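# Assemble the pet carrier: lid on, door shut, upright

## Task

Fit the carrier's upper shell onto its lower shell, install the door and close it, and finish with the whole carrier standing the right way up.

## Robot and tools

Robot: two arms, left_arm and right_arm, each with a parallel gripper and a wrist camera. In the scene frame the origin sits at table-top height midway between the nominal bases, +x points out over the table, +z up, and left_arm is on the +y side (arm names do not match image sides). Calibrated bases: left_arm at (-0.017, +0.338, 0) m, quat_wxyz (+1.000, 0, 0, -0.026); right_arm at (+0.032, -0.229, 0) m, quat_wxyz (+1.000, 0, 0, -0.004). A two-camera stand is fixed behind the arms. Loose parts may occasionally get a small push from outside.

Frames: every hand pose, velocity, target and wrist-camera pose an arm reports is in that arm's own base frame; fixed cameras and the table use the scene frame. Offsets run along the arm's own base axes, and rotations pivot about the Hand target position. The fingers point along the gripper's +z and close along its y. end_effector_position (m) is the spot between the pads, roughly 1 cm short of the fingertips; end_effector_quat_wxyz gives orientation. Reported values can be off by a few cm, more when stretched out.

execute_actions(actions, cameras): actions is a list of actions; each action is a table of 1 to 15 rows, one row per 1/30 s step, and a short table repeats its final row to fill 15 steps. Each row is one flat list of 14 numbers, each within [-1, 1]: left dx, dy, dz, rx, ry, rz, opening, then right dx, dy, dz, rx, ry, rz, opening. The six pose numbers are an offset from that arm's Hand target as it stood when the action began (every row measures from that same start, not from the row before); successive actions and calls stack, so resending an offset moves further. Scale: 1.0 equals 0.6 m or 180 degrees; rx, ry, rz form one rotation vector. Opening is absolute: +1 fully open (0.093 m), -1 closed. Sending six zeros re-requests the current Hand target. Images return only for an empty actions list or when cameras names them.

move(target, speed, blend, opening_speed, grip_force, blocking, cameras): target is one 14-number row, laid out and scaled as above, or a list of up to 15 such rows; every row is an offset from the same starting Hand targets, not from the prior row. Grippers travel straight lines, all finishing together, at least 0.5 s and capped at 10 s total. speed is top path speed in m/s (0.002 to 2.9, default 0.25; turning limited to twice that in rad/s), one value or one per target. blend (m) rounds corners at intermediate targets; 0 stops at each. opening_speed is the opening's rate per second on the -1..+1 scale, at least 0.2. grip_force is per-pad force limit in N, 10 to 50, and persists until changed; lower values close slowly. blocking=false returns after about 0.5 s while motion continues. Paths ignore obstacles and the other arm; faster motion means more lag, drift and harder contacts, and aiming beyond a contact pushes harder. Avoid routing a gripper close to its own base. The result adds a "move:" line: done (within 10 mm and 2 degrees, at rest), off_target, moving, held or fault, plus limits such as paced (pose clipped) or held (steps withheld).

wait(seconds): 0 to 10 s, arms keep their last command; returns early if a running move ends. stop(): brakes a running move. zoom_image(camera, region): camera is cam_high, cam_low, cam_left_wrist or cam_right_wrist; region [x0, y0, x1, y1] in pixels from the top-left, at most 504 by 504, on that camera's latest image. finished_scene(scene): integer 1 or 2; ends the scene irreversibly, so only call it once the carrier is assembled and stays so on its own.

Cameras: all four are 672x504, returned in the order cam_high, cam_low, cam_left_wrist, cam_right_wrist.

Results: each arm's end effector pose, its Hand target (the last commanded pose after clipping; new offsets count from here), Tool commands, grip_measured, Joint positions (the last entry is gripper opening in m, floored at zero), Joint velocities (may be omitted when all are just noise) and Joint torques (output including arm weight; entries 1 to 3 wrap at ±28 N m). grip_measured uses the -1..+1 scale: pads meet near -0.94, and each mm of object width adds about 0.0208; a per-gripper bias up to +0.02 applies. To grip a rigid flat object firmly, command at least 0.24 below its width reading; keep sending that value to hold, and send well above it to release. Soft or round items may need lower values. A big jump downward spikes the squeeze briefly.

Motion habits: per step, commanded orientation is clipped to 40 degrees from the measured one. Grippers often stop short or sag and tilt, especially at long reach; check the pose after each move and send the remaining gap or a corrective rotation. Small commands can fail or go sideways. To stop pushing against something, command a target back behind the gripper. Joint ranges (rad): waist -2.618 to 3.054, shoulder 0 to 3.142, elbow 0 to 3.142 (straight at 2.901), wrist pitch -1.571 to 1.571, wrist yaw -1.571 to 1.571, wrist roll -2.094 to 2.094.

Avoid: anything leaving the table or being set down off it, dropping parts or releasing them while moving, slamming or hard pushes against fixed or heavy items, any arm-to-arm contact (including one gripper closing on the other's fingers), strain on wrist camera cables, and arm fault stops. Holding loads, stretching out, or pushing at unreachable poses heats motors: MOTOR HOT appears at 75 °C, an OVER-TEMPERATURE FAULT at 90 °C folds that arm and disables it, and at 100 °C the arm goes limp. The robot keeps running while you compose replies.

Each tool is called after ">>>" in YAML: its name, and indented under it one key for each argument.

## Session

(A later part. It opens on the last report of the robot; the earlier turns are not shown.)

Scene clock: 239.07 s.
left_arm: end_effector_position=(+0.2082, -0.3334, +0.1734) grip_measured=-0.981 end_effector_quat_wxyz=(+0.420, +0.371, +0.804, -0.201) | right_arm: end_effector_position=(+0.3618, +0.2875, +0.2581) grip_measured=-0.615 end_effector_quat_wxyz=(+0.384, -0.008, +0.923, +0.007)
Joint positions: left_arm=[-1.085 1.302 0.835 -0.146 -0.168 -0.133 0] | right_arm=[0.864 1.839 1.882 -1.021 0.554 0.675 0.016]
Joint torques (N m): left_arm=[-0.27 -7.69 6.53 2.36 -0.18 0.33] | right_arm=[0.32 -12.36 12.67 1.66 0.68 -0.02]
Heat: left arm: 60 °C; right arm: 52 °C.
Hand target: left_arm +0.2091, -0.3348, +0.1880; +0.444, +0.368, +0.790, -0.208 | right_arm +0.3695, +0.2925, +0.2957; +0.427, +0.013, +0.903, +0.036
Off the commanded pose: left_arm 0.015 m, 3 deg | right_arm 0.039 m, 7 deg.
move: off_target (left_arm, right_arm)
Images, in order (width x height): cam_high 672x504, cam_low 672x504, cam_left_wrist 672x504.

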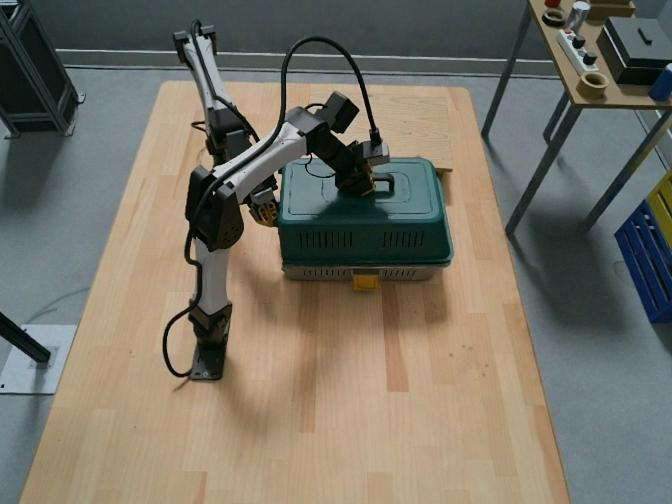

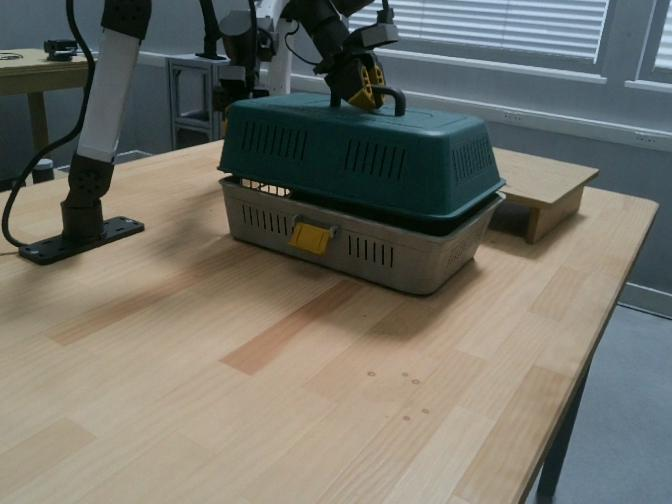

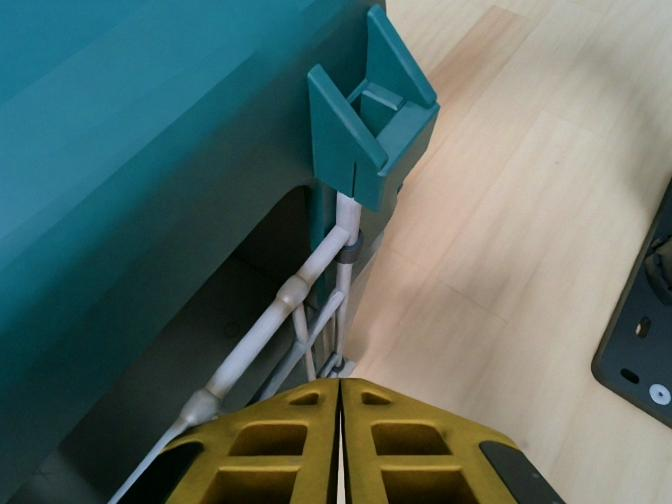

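>>> move:
  target: [0.005,0,0,0,0,0,-1,0,0.018,0.0,0.008,0,0,-1]
  speed: 0.05
  cameras: ["cam_high","cam_low","cam_left_wrist"]

>>> zoom_image:
  camera: "cam_left_wrist"
  region: [250, 0, 490, 280]

>>> zoom_image:
  camera: "cam_high"
  region: [270, 235, 470, 295]

>>> zoom_image:
  camera: "cam_low"
  region: [210, 140, 520, 300]

Scene clock: 254.40 s.
left_arm: end_effector_position=(+0.2083, -0.3337, +0.1738) grip_measured=-0.981 end_effector_quat_wxyz=(+0.421, +0.373, +0.802, -0.201) | right_arm: end_effector_position=(+0.3607, +0.2961, +0.2642) grip_measured=-0.615 end_effector_quat_wxyz=(+0.388, -0.004, +0.921, +0.019)
Joint positions: left_arm=[-1.085 1.302 0.835 -0.144 -0.168 -0.127 0] | right_arm=[0.878 1.852 1.915 -1.025 0.554 0.691 0.016]
Joint torques (N m): left_arm=[0.44 -7.35 6.76 2.35 -0.13 0.3] | right_arm=[0.21 -11.12 12.6 1.72 0.64 0.07]
Heat: left arm: 58 °C; right arm: 55 °C.
Hand target: left_arm +0.2122, -0.3348, +0.1881; +0.445, +0.368, +0.790, -0.208 | right_arm +0.3696, +0.3032, +0.2959; +0.427, +0.019, +0.903, +0.048
Off the commanded pose: left_arm 0.015 m, 3 deg | right_arm 0.034 m, 6 deg.
move: off_target (left_arm, right_arm)
Images, in order (width x height): cam_high 672x504, cam_low 672x504, cam_left_wrist 672x504.

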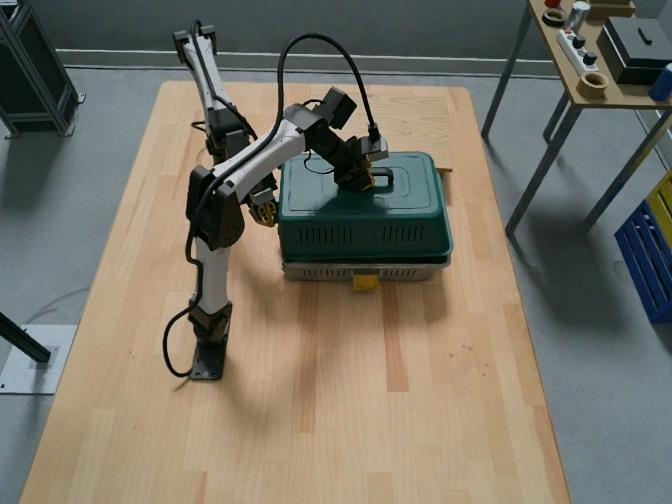

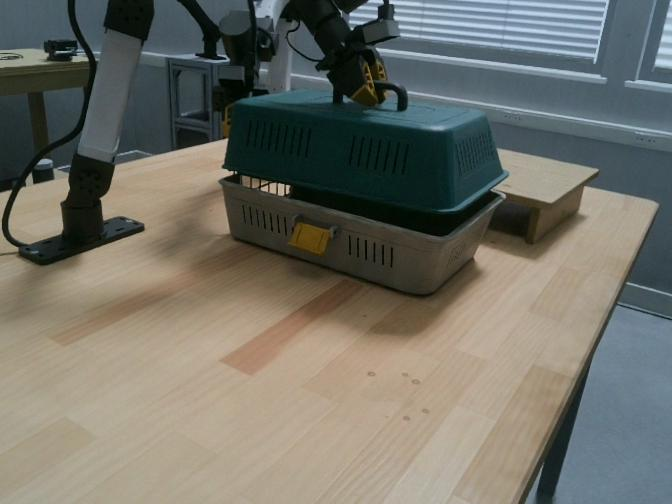

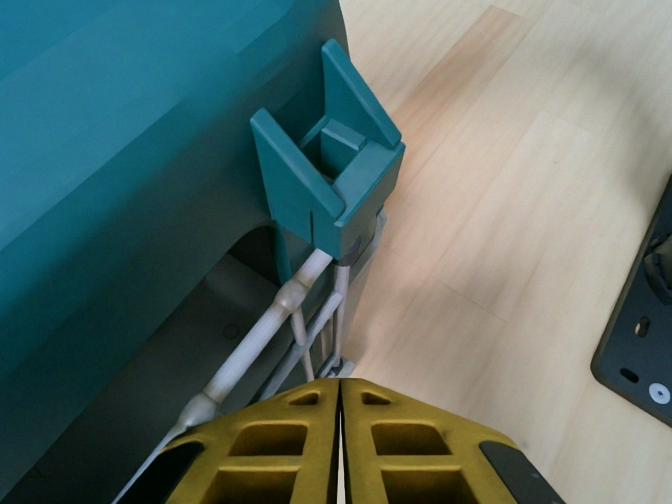

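Scaled by 1.800 from the camera's 672x504 image, which has a finer 960x720 frame.

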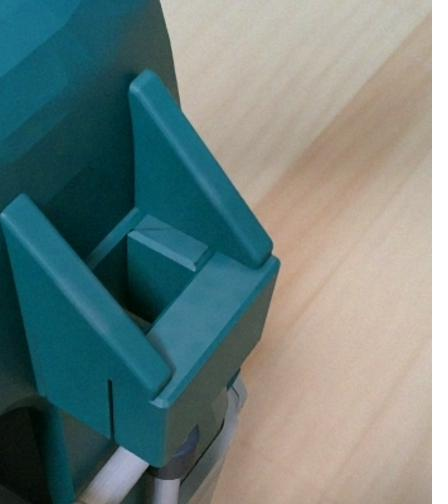

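Scaled by 2.520 from the camera's 672x504 image, which has a finer 960x720 frame.

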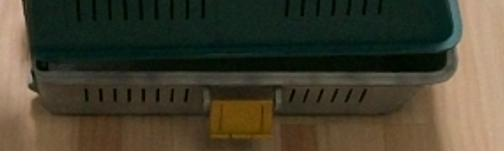

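Scaled by 1.626 from the camera's 672x504 image, which has a finer 960x720 frame.

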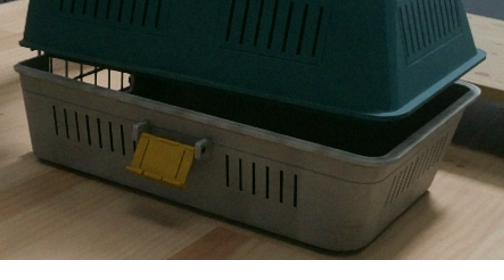

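>>> move:
  target: [0,0,0,0,0,0,-1,-0.002,-0.012,0.0,0,0,-0.004,-1]
  speed: 0.05
  cameras: ["cam_high","cam_low","cam_left_wrist"]

>>> zoom_image:
  camera: "cam_left_wrist"
  region: [250, 0, 490, 280]

>>> zoom_image:
  camera: "cam_high"
  region: [270, 235, 470, 295]

>>> zoom_image:
  camera: "cam_low"
  region: [210, 140, 520, 300]

Scene clock: 265.27 s.
left_arm: end_effector_position=(+0.2083, -0.3337, +0.1738) grip_measured=-0.981 end_effector_quat_wxyz=(+0.421, +0.373, +0.802, -0.201) | right_arm: end_effector_position=(+0.3607, +0.2960, +0.2641) grip_measured=-0.615 end_effector_quat_wxyz=(+0.388, -0.003, +0.921, +0.019)
Joint positions: left_arm=[-1.085 1.302 0.835 -0.144 -0.168 -0.127 0] | right_arm=[0.878 1.852 1.915 -1.025 0.554 0.694 0.016]
Joint torques (N m): left_arm=[0.55 -7.27 6.87 2.36 -0.15 0.31] | right_arm=[-0.4 -12.94 10.41 1.74 0.68 0.07]
Heat: left arm: 58 °C; right arm: 55 °C.
Hand target: left_arm +0.2122, -0.3348, +0.1881; +0.445, +0.368, +0.790, -0.208 | right_arm +0.3684, +0.2960, +0.2959; +0.428, +0.024, +0.903, +0.045
Off the commanded pose: left_arm 0.015 m, 3 deg | right_arm 0.033 m, 7 deg.
move: off_target (left_arm, right_arm)
Images, in order (width x height): cam_high 672x504, cam_low 672x504, cam_left_wrist 672x504.

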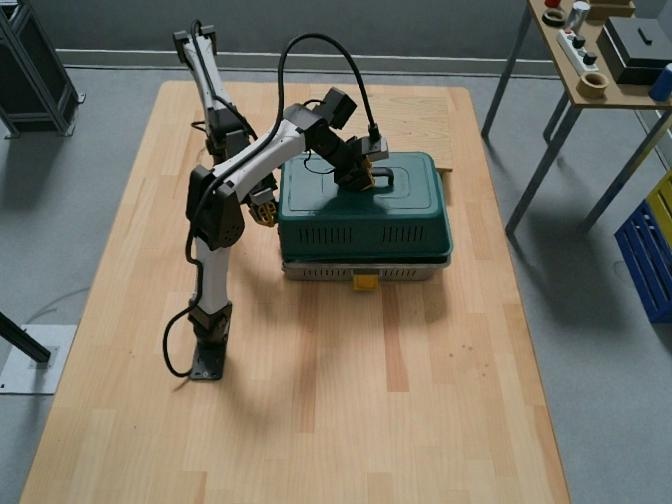

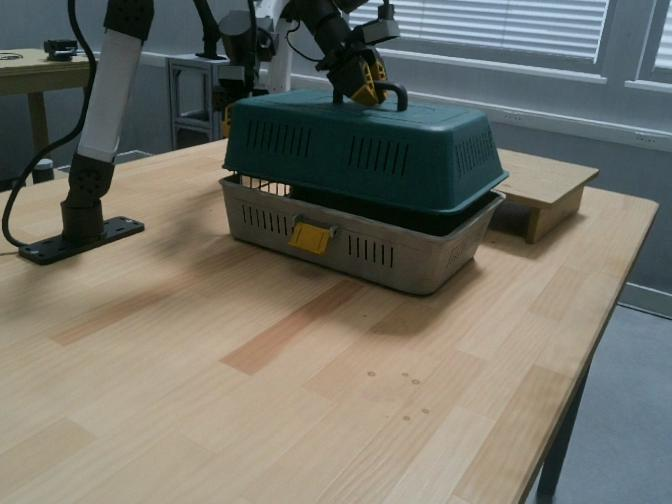

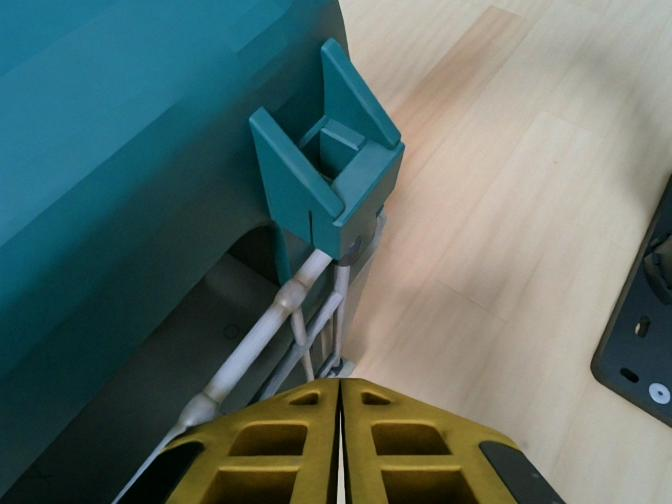

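Scaled by 1.800 from the camera's 672x504 image, which has a finer 960x720 frame.

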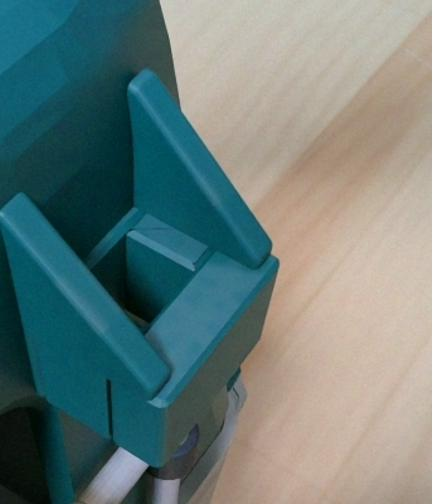

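Scaled by 2.520 from the camera's 672x504 image, which has a finer 960x720 frame.

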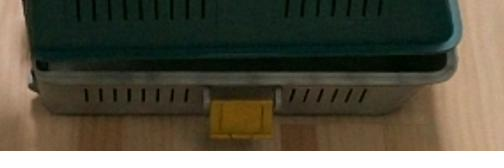

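Scaled by 1.626 from the camera's 672x504 image, which has a finer 960x720 frame.

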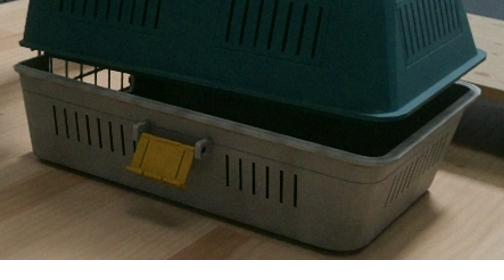

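>>> move:
  target: [0,0,0,0,0,0,-1,-0.001,-0.015,0.0,0,0,-0.002,-1]
  speed: 0.05
  cameras: ["cam_high","cam_low","cam_left_wrist"]

>>> zoom_image:
  camera: "cam_left_wrist"
  region: [250, 0, 490, 280]

>>> zoom_image:
  camera: "cam_high"
  region: [270, 235, 470, 295]

Scene clock: 268.03 s.
left_arm: end_effector_position=(+0.2083, -0.3338, +0.1739) grip_measured=-0.981 end_effector_quat_wxyz=(+0.421, +0.373, +0.802, -0.201) | right_arm: end_effector_position=(+0.3633, +0.2927, +0.2641) grip_measured=-0.615 end_effector_quat_wxyz=(+0.388, +0.002, +0.921, +0.018)
Joint positions: left_arm=[-1.085 1.302 0.835 -0.143 -0.168 -0.127 0] | right_arm=[0.869 1.852 1.915 -1.026 0.554 0.695 0.016]
Joint torques (N m): left_arm=[0.39 -7.32 6.94 2.38 -0.14 0.37] | right_arm=[-0.62 -15.51 7.3 1.81 0.64 0.02]
Heat: left arm: 58 °C; right arm: 55 °C.
Hand target: left_arm +0.2121, -0.3348, +0.1880; +0.444, +0.368, +0.790, -0.208 | right_arm +0.3678, +0.2870, +0.2959; +0.428, +0.027, +0.902, +0.044
Off the commanded pose: left_arm 0.015 m, 3 deg | right_arm 0.033 m, 7 deg.
move: off_target (left_arm, right_arm)
Images, in order (width x height): cam_high 672x504, cam_low 672x504, cam_left_wrist 672x504.

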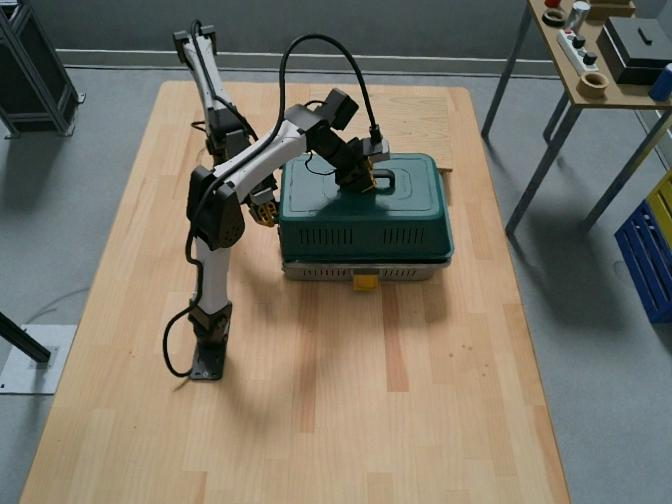

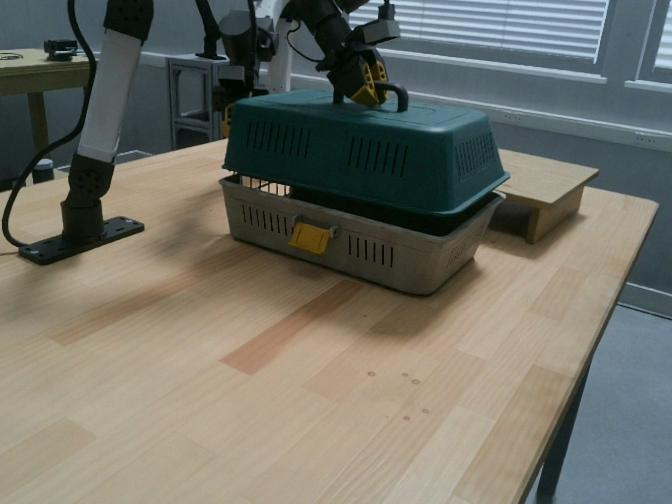

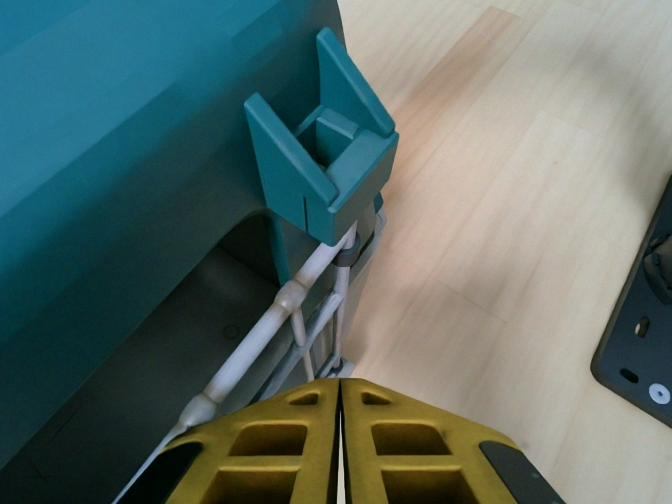

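Scaled by 1.800 from the camera's 672x504 image, which has a finer 960x720 frame.

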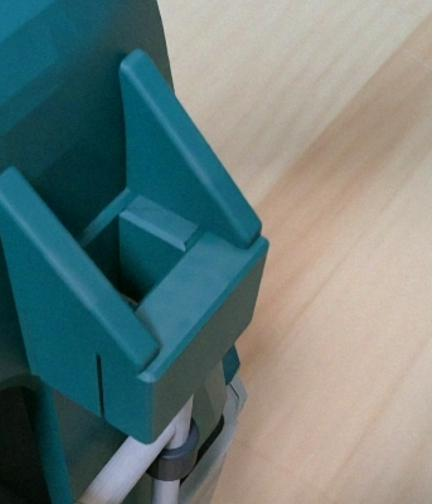

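Scaled by 2.520 from the camera's 672x504 image, which has a finer 960x720 frame.

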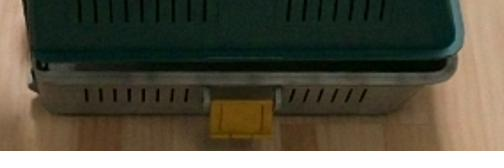

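>>> move:
  target: [0.012,0,0,0,0,0,-1,-0.002,-0.006,0.0,-0.010,0,0,-1]
  speed: 0.05
  cameras: ["cam_high","cam_low","cam_left_wrist"]

>>> zoom_image:
  camera: "cam_left_wrist"
  region: [250, 0, 490, 280]

>>> zoom_image:
  camera: "cam_high"
  region: [270, 235, 470, 295]

>>> zoom_image:
  camera: "cam_low"
  region: [210, 140, 520, 300]

Scene clock: 274.83 s.
left_arm: end_effector_position=(+0.2116, -0.3325, +0.1744) grip_measured=-0.981 end_effector_quat_wxyz=(+0.422, +0.375, +0.801, -0.202) | right_arm: end_effector_position=(+0.3637, +0.2899, +0.2621) grip_measured=-0.615 end_effector_quat_wxyz=(+0.389, +0.002, +0.921, +0.009)
Joint positions: left_arm=[-1.069 1.302 0.835 -0.139 -0.152 -0.113 0] | right_arm=[0.869 1.852 1.907 -1.028 0.568 0.695 0.016]
Joint torques (N m): left_arm=[1.02 -6.06 7.72 2.41 -0.06 0.31] | right_arm=[-0.44 -15.41 8.34 1.64 0.69 -0.12]
Heat: left arm: 58 °C; right arm: 54 °C.
Hand target: left_arm +0.2194, -0.3348, +0.1880; +0.445, +0.368, +0.790, -0.208 | right_arm +0.3666, +0.2835, +0.2959; +0.428, +0.020, +0.903, +0.029
Off the commanded pose: left_arm 0.016 m, 3 deg | right_arm 0.035 m, 6 deg.
move: off_target (left_arm, right_arm)
Images, in order (width x height): cam_high 672x504, cam_low 672x504, cam_left_wrist 672x504.

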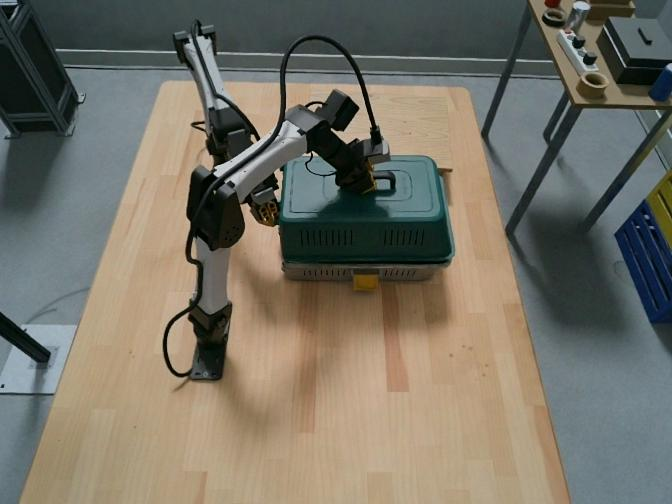

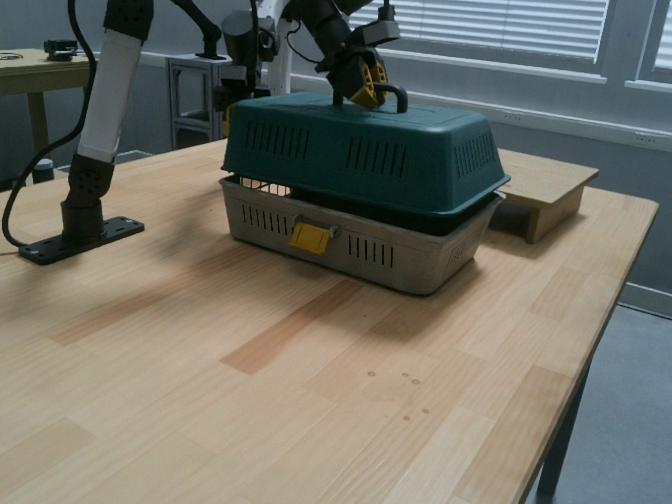

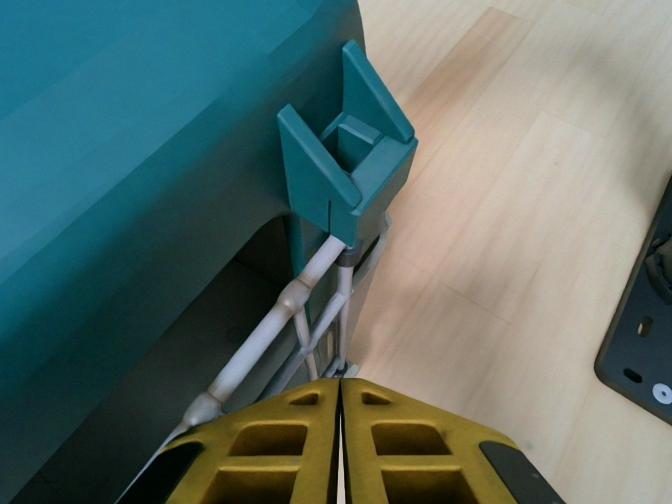

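Scaled by 1.800 from the camera's 672x504 image, which has a finer 960x720 frame.

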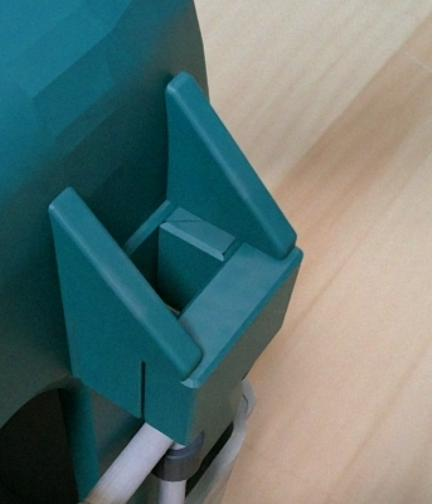

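Scaled by 2.520 from the camera's 672x504 image, which has a finer 960x720 frame.

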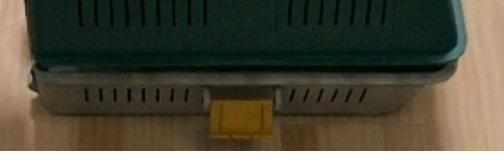

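Scaled by 1.626 from the camera's 672x504 image, which has a finer 960x720 frame.

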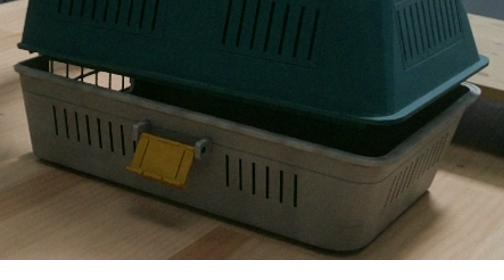

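>>> move:
  target: [0.002,0,0,0,0,0,-1,0,0,-0.018,0,0,0,-1]
  speed: 0.05
  cameras: ["cam_high","cam_low","cam_left_wrist"]

>>> zoom_image:
  camera: "cam_left_wrist"
  region: [250, 0, 490, 280]

>>> zoom_image:
  camera: "cam_high"
  region: [270, 235, 470, 295]

>>> zoom_image:
  camera: "cam_low"
  region: [210, 140, 520, 300]

Scene clock: 280.27 s.
left_arm: end_effector_position=(+0.2114, -0.3327, +0.1743) grip_measured=-0.981 end_effector_quat_wxyz=(+0.421, +0.376, +0.800, -0.203) | right_arm: end_effector_position=(+0.3641, +0.2882, +0.2526) grip_measured=-0.615 end_effector_quat_wxyz=(+0.390, +0.000, +0.921, +0.004)
Joint positions: left_arm=[-1.067 1.302 0.835 -0.139 -0.145 -0.111 0] | right_arm=[0.867 1.841 1.854 -0.989 0.573 0.686 0.016]
Joint torques (N m): left_arm=[1.14 -5.97 7.71 2.46 -0.1 0.32] | right_arm=[-0.36 -15.75 7.5 1.73 0.63 -0.03]
Heat: left arm: 58 °C; right arm: 53 °C.
Hand target: left_arm +0.2205, -0.3348, +0.1880; +0.445, +0.368, +0.790, -0.208 | right_arm +0.3665, +0.2835, +0.2850; +0.428, +0.020, +0.903, +0.029
Off the commanded pose: left_arm 0.017 m, 3 deg | right_arm 0.033 m, 6 deg.
move: off_target (left_arm, right_arm)
Images, in order (width x height): cam_high 672x504, cam_low 672x504, cam_left_wrist 672x504.

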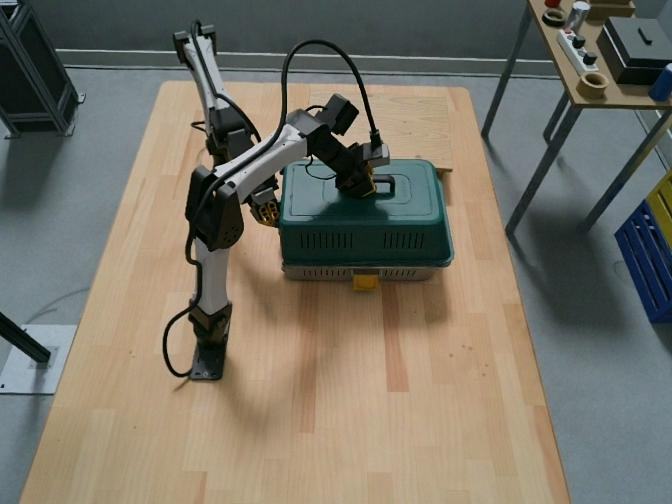

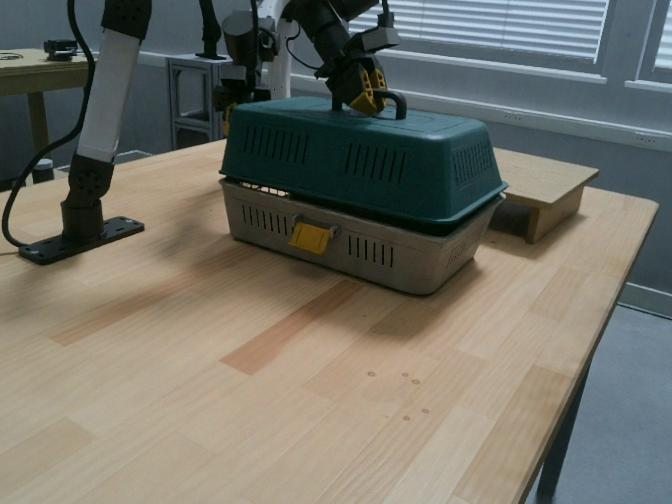

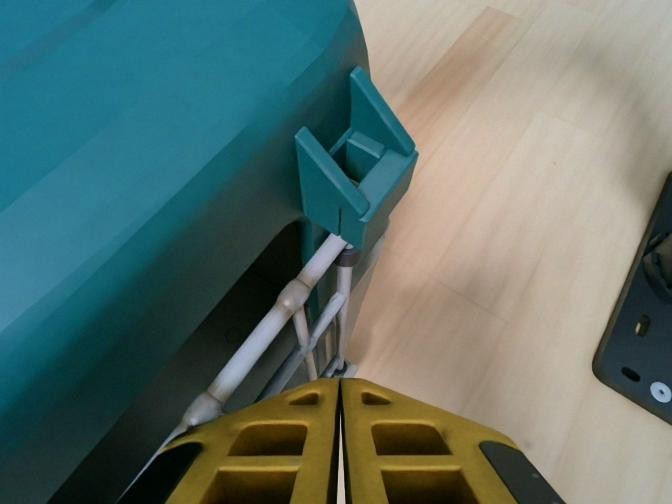

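Scaled by 1.800 from the camera's 672x504 image, which has a finer 960x720 frame.

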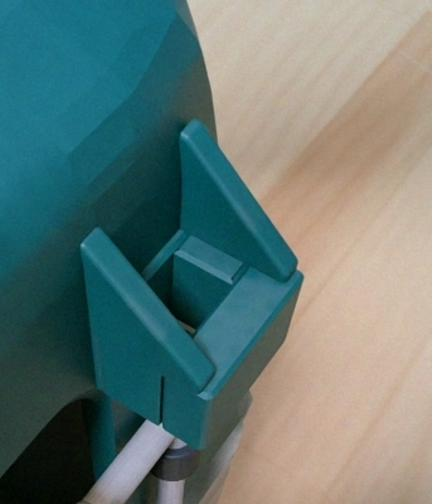

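Scaled by 2.520 from the camera's 672x504 image, which has a finer 960x720 frame.

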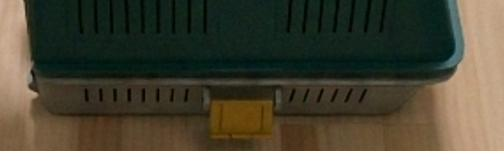

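Scaled by 1.626 from the camera's 672x504 image, which has a finer 960x720 frame.

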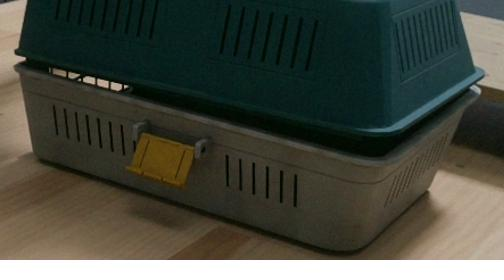

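>>> zoom_image:
  camera: "cam_left_wrist"
  region: [290, 110, 430, 280]

Scaled by 2.965 from the camera's 672x504 image, which has a finer 960x720 frame.

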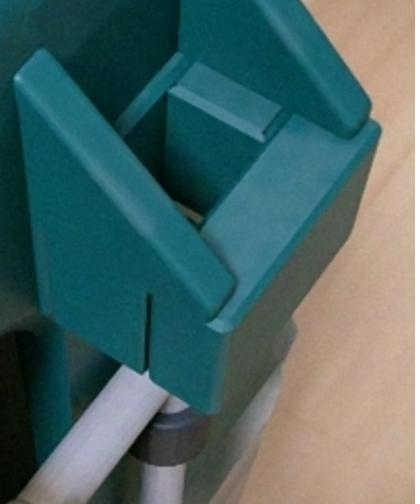

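>>> move:
  target: [0,0,0,0,0,0,-1,0,0,-0.016,0,0,0,-1]
  speed: 0.03
  cameras: ["cam_high","cam_low","cam_left_wrist"]

>>> zoom_image:
  camera: "cam_left_wrist"
  region: [250, 0, 490, 280]

>>> zoom_image:
  camera: "cam_high"
  region: [270, 235, 470, 295]

>>> zoom_image:
  camera: "cam_low"
  region: [210, 140, 520, 300]

Scene clock: 289.00 s.
left_arm: end_effector_position=(+0.2112, -0.3329, +0.1743) grip_measured=-0.981 end_effector_quat_wxyz=(+0.420, +0.377, +0.800, -0.204) | right_arm: end_effector_position=(+0.3653, +0.2875, +0.2463) grip_measured=-0.615 end_effector_quat_wxyz=(+0.393, +0.000, +0.919, +0.007)
Joint positions: left_arm=[-1.067 1.302 0.835 -0.139 -0.144 -0.111 0] | right_arm=[0.864 1.826 1.804 -0.942 0.573 0.681 0.016]
Joint torques (N m): left_arm=[1.18 -5.96 7.76 2.43 -0.14 0.35] | right_arm=[-0.14 -15.3 7.25 1.7 0.63 0.02]
Heat: left arm: 58 °C; right arm: 52 °C.
Hand target: left_arm +0.2205, -0.3348, +0.1880; +0.444, +0.368, +0.790, -0.208 | right_arm +0.3665, +0.2834, +0.2754; +0.428, +0.021, +0.903, +0.029
Off the commanded pose: left_arm 0.017 m, 3 deg | right_arm 0.029 m, 6 deg.
move: off_target (left_arm, right_arm)
Images, in order (width x height): cam_high 672x504, cam_low 672x504, cam_left_wrist 672x504.

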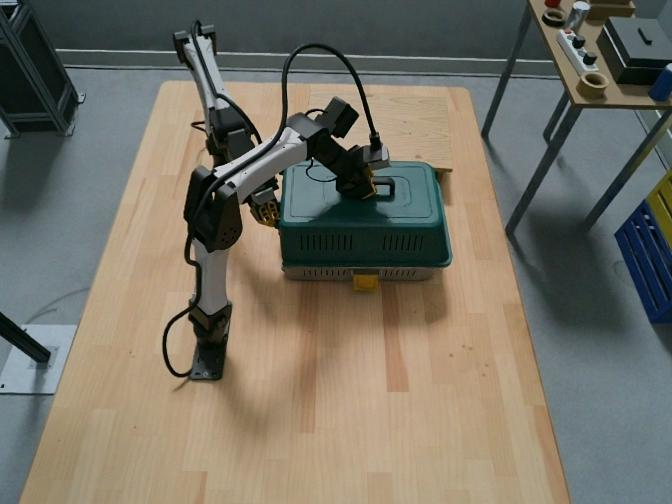

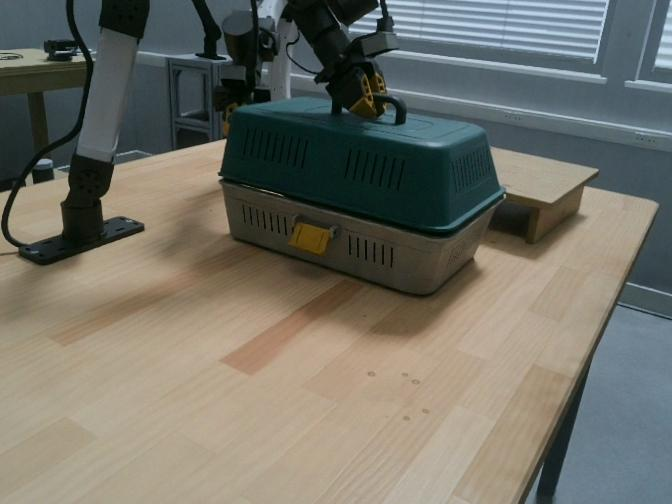

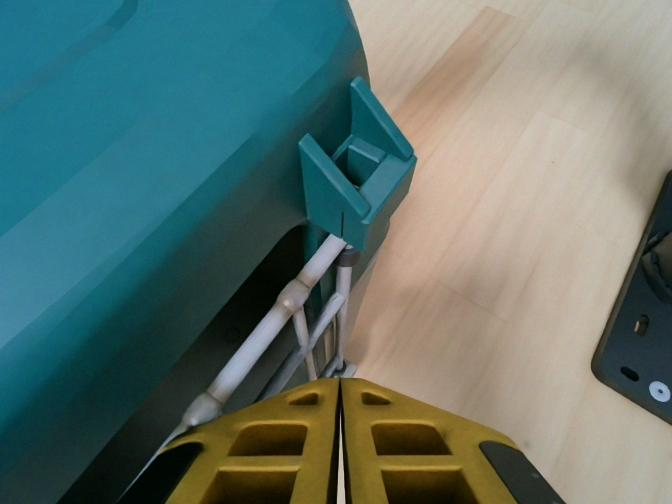

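Scaled by 1.800 from the camera's 672x504 image, which has a finer 960x720 frame.

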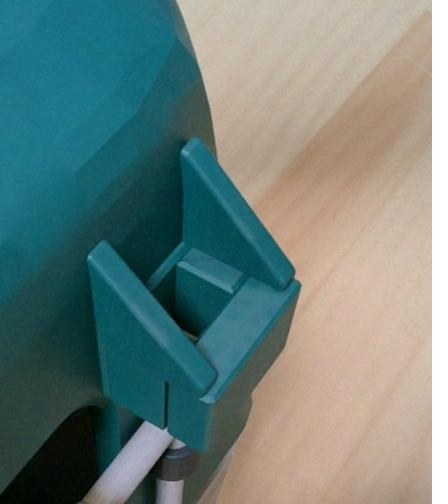

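Scaled by 2.520 from the camera's 672x504 image, which has a finer 960x720 frame.

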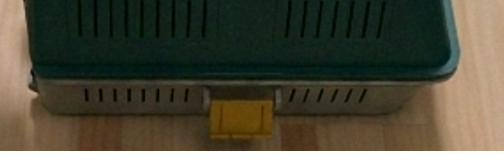

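Scaled by 1.626 from the camera's 672x504 image, which has a finer 960x720 frame.

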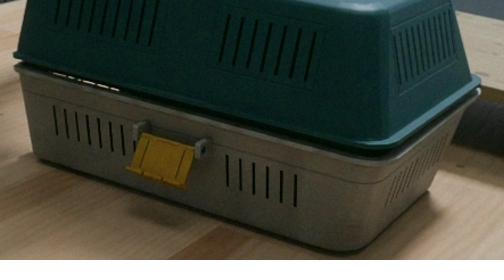

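>>> move:
  target: [0,0,0,0,0,0,-1,0,0,-0.016,0,0,0,-1]
  speed: 0.03
  cameras: ["cam_high","cam_low","cam_left_wrist"]

>>> zoom_image:
  camera: "cam_left_wrist"
  region: [250, 0, 490, 280]

>>> zoom_image:
  camera: "cam_high"
  region: [270, 235, 470, 295]

>>> zoom_image:
  camera: "cam_low"
  region: [210, 140, 520, 300]

Scene clock: 297.63 s.
left_arm: end_effector_position=(+0.2112, -0.3329, +0.1743) grip_measured=-0.981 end_effector_quat_wxyz=(+0.420, +0.377, +0.800, -0.204) | right_arm: end_effector_position=(+0.3663, +0.2867, +0.2428) grip_measured=-0.615 end_effector_quat_wxyz=(+0.399, +0.003, +0.917, +0.012)
Joint positions: left_arm=[-1.067 1.302 0.835 -0.139 -0.144 -0.111 0] | right_arm=[0.862 1.81 1.759 -0.896 0.574 0.678 0.016]
Joint torques (N m): left_arm=[1.16 -5.97 7.61 2.42 -0.14 0.31] | right_arm=[0.1 -14.38 6.93 1.67 0.6 0.05]
Heat: left arm: 59 °C; right arm: 54 °C.
Hand target: left_arm +0.2205, -0.3348, +0.1880; +0.444, +0.368, +0.790, -0.208 | right_arm +0.3665, +0.2835, +0.2658; +0.428, +0.020, +0.903, +0.029
Off the commanded pose: left_arm 0.017 m, 3 deg | right_arm 0.023 m, 5 deg.
move: off_target (left_arm, right_arm)
Images, in order (width x height): cam_high 672x504, cam_low 672x504, cam_left_wrist 672x504.

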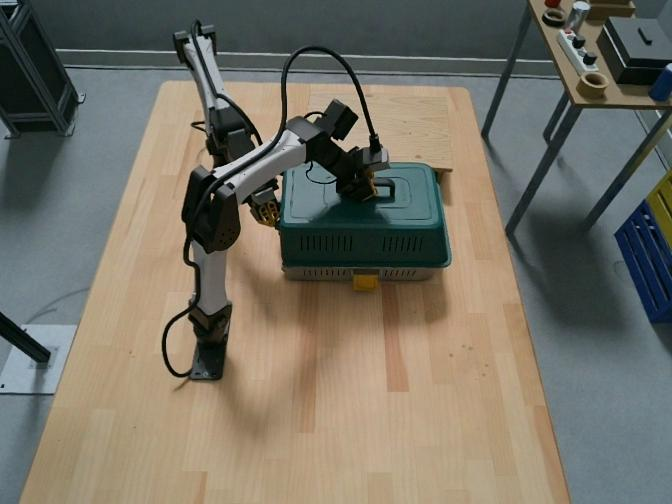

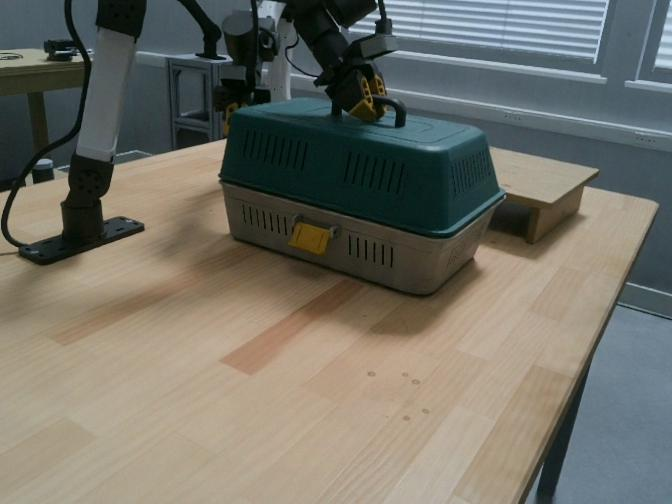

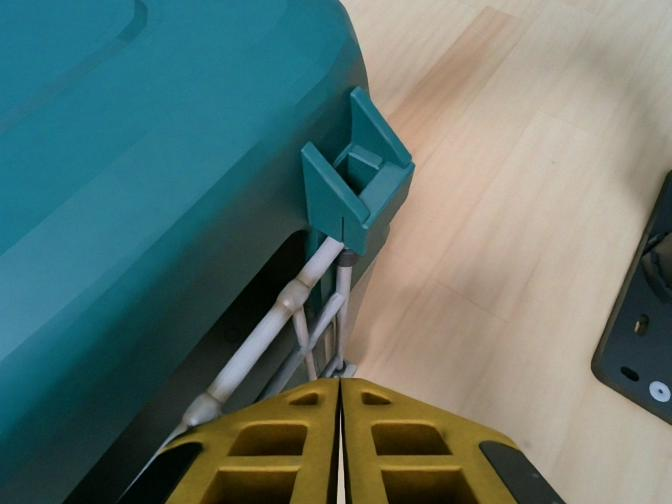

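Scaled by 1.800 from the camera's 672x504 image, which has a finer 960x720 frame.

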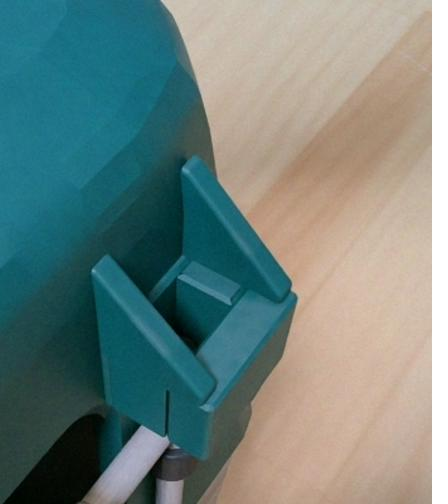

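Scaled by 2.520 from the camera's 672x504 image, which has a finer 960x720 frame.

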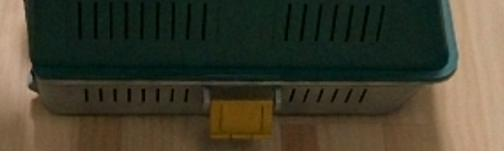

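Scaled by 1.626 from the camera's 672x504 image, which has a finer 960x720 frame.

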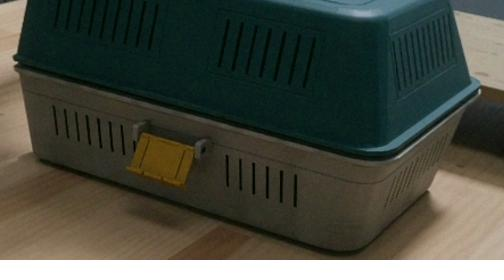

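>>> move:
  target: [0,0,0,0,0,0,-1,0,0,-0.02,0,0.012,0,-1]
  speed: 0.03
  cameras: ["cam_high","cam_low","cam_left_wrist"]

>>> zoom_image:
  camera: "cam_left_wrist"
  region: [250, 0, 490, 280]

>>> zoom_image:
  camera: "cam_high"
  region: [270, 235, 470, 295]

>>> zoom_image:
  camera: "cam_low"
  region: [210, 140, 520, 300]

Scene clock: 301.50 s.
left_arm: end_effector_position=(+0.2112, -0.3329, +0.1743) grip_measured=-0.981 end_effector_quat_wxyz=(+0.420, +0.377, +0.800, -0.204) | right_arm: end_effector_position=(+0.3666, +0.2867, +0.2422) grip_measured=-0.615 end_effector_quat_wxyz=(+0.397, +0.003, +0.918, +0.014)
Joint positions: left_arm=[-1.067 1.302 0.835 -0.139 -0.144 -0.111 0] | right_arm=[0.859 1.81 1.759 -0.896 0.566 0.678 0.016]
Joint torques (N m): left_arm=[1.21 -5.96 7.79 2.42 -0.13 0.34] | right_arm=[-0.42 -12.94 6.41 1.58 0.41 0.16]
Heat: left arm: 59 °C; right arm: 54 °C.
Hand target: left_arm +0.2205, -0.3348, +0.1880; +0.444, +0.368, +0.790, -0.208 | right_arm +0.3666, +0.2835, +0.2538; +0.411, +0.021, +0.911, +0.029
Off the commanded pose: left_arm 0.017 m, 3 deg | right_arm 0.012 m, 3 deg.
move: off_target (left_arm, right_arm)
Images, in order (width x height): cam_high 672x504, cam_low 672x504, cam_left_wrist 672x504.

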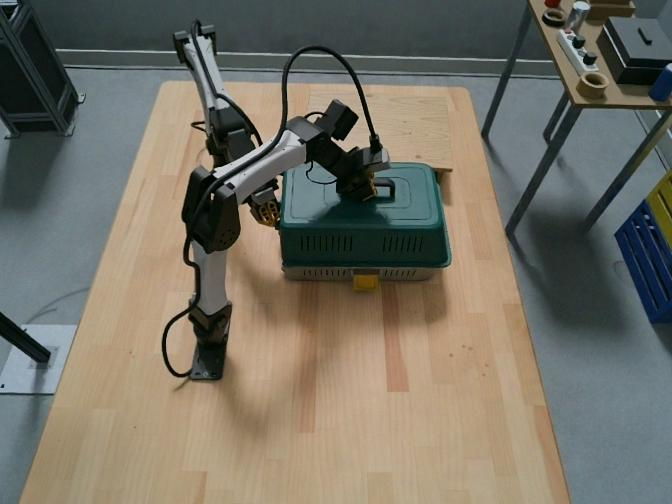

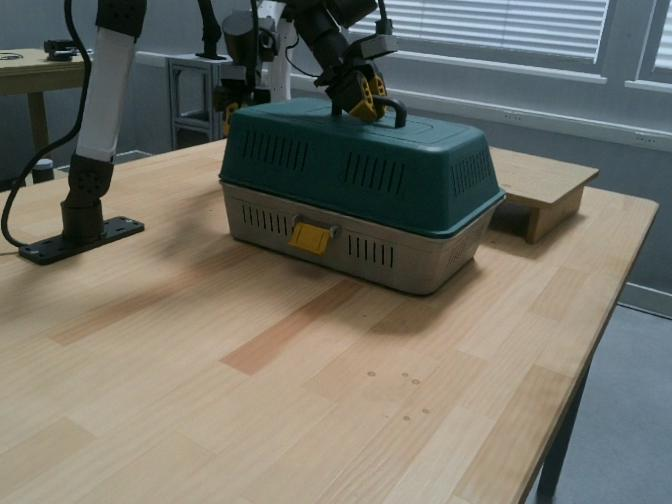

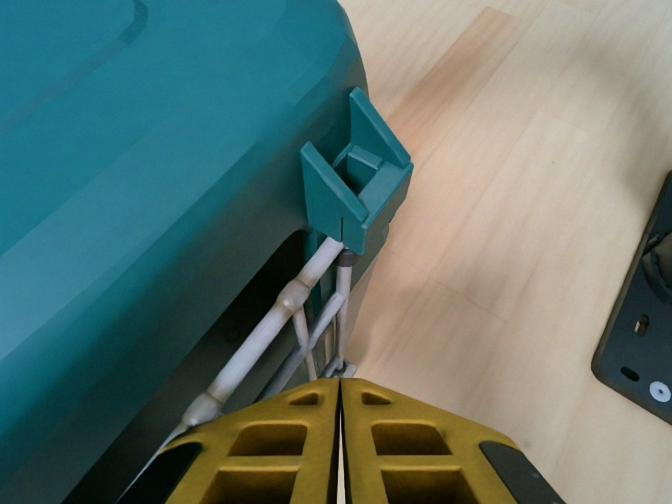

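Scaled by 1.800 from the camera's 672x504 image, which has a finer 960x720 frame.

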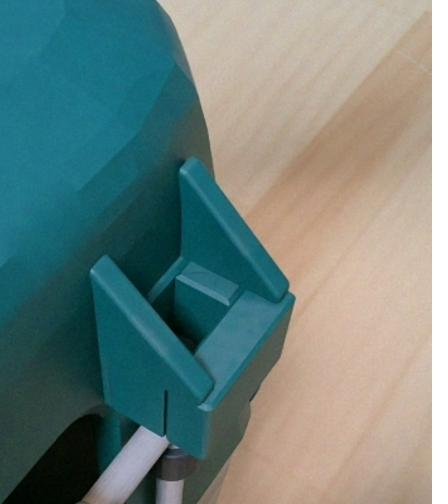

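Scaled by 2.520 from the camera's 672x504 image, which has a finer 960x720 frame.

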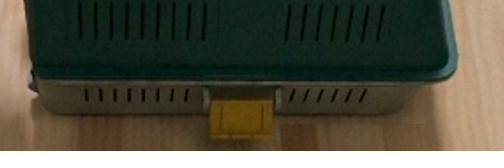

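Scaled by 1.626 from the camera's 672x504 image, which has a finer 960x720 frame.

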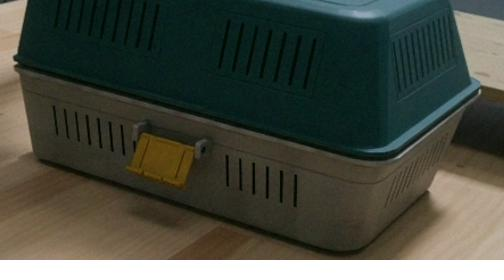

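>>> move:
  target: [-0.06,0,0.0,0,0,0,-1,0,0,0,0,0,0,-1]
  speed: 0.05
  cameras: ["cam_left_wrist"]

>>> zoom_image:
  camera: "cam_left_wrist"
  region: [200, 50, 450, 330]

Scene clock: 306.60 s.
left_arm: end_effector_position=(+0.1849, -0.3376, +0.1796) grip_measured=-0.981 end_effector_quat_wxyz=(+0.434, +0.381, +0.791, -0.202) | right_arm: end_effector_position=(+0.3649, +0.2865, +0.2375) grip_measured=-0.615 end_effector_quat_wxyz=(+0.391, +0.001, +0.920, +0.013)
Joint positions: left_arm=[-1.175 1.26 0.809 -0.142 -0.243 -0.148 0] | right_arm=[0.859 1.81 1.749 -0.898 0.558 0.681 0.016]
Joint torques (N m): left_arm=[-0.16 -7.27 6.39 2.06 -0.24 -0.01] | right_arm=[-0.42 -13.01 7.2 1.58 0.5 0.12]
Heat: left arm: 59 °C; right arm: 54 °C.
Hand target: left_arm +0.1845, -0.3348, +0.1880; +0.444, +0.368, +0.790, -0.208 | right_arm +0.3666, +0.2834, +0.2538; +0.411, +0.021, +0.911, +0.029
Off the commanded pose: left_arm 0.009 m, 2 deg | right_arm 0.017 m, 4 deg.
move: off_target (right_arm)
Images, in order (width x height): cam_left_wrist 672x504.

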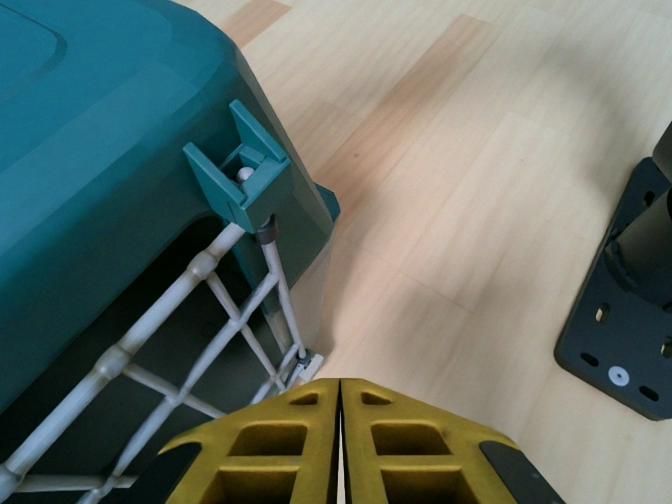

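Scaled by 1.800 from the camera's 672x504 image, which has a finer 960x720 frame.

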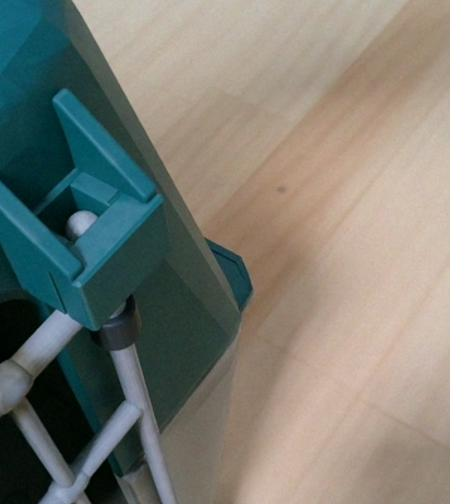

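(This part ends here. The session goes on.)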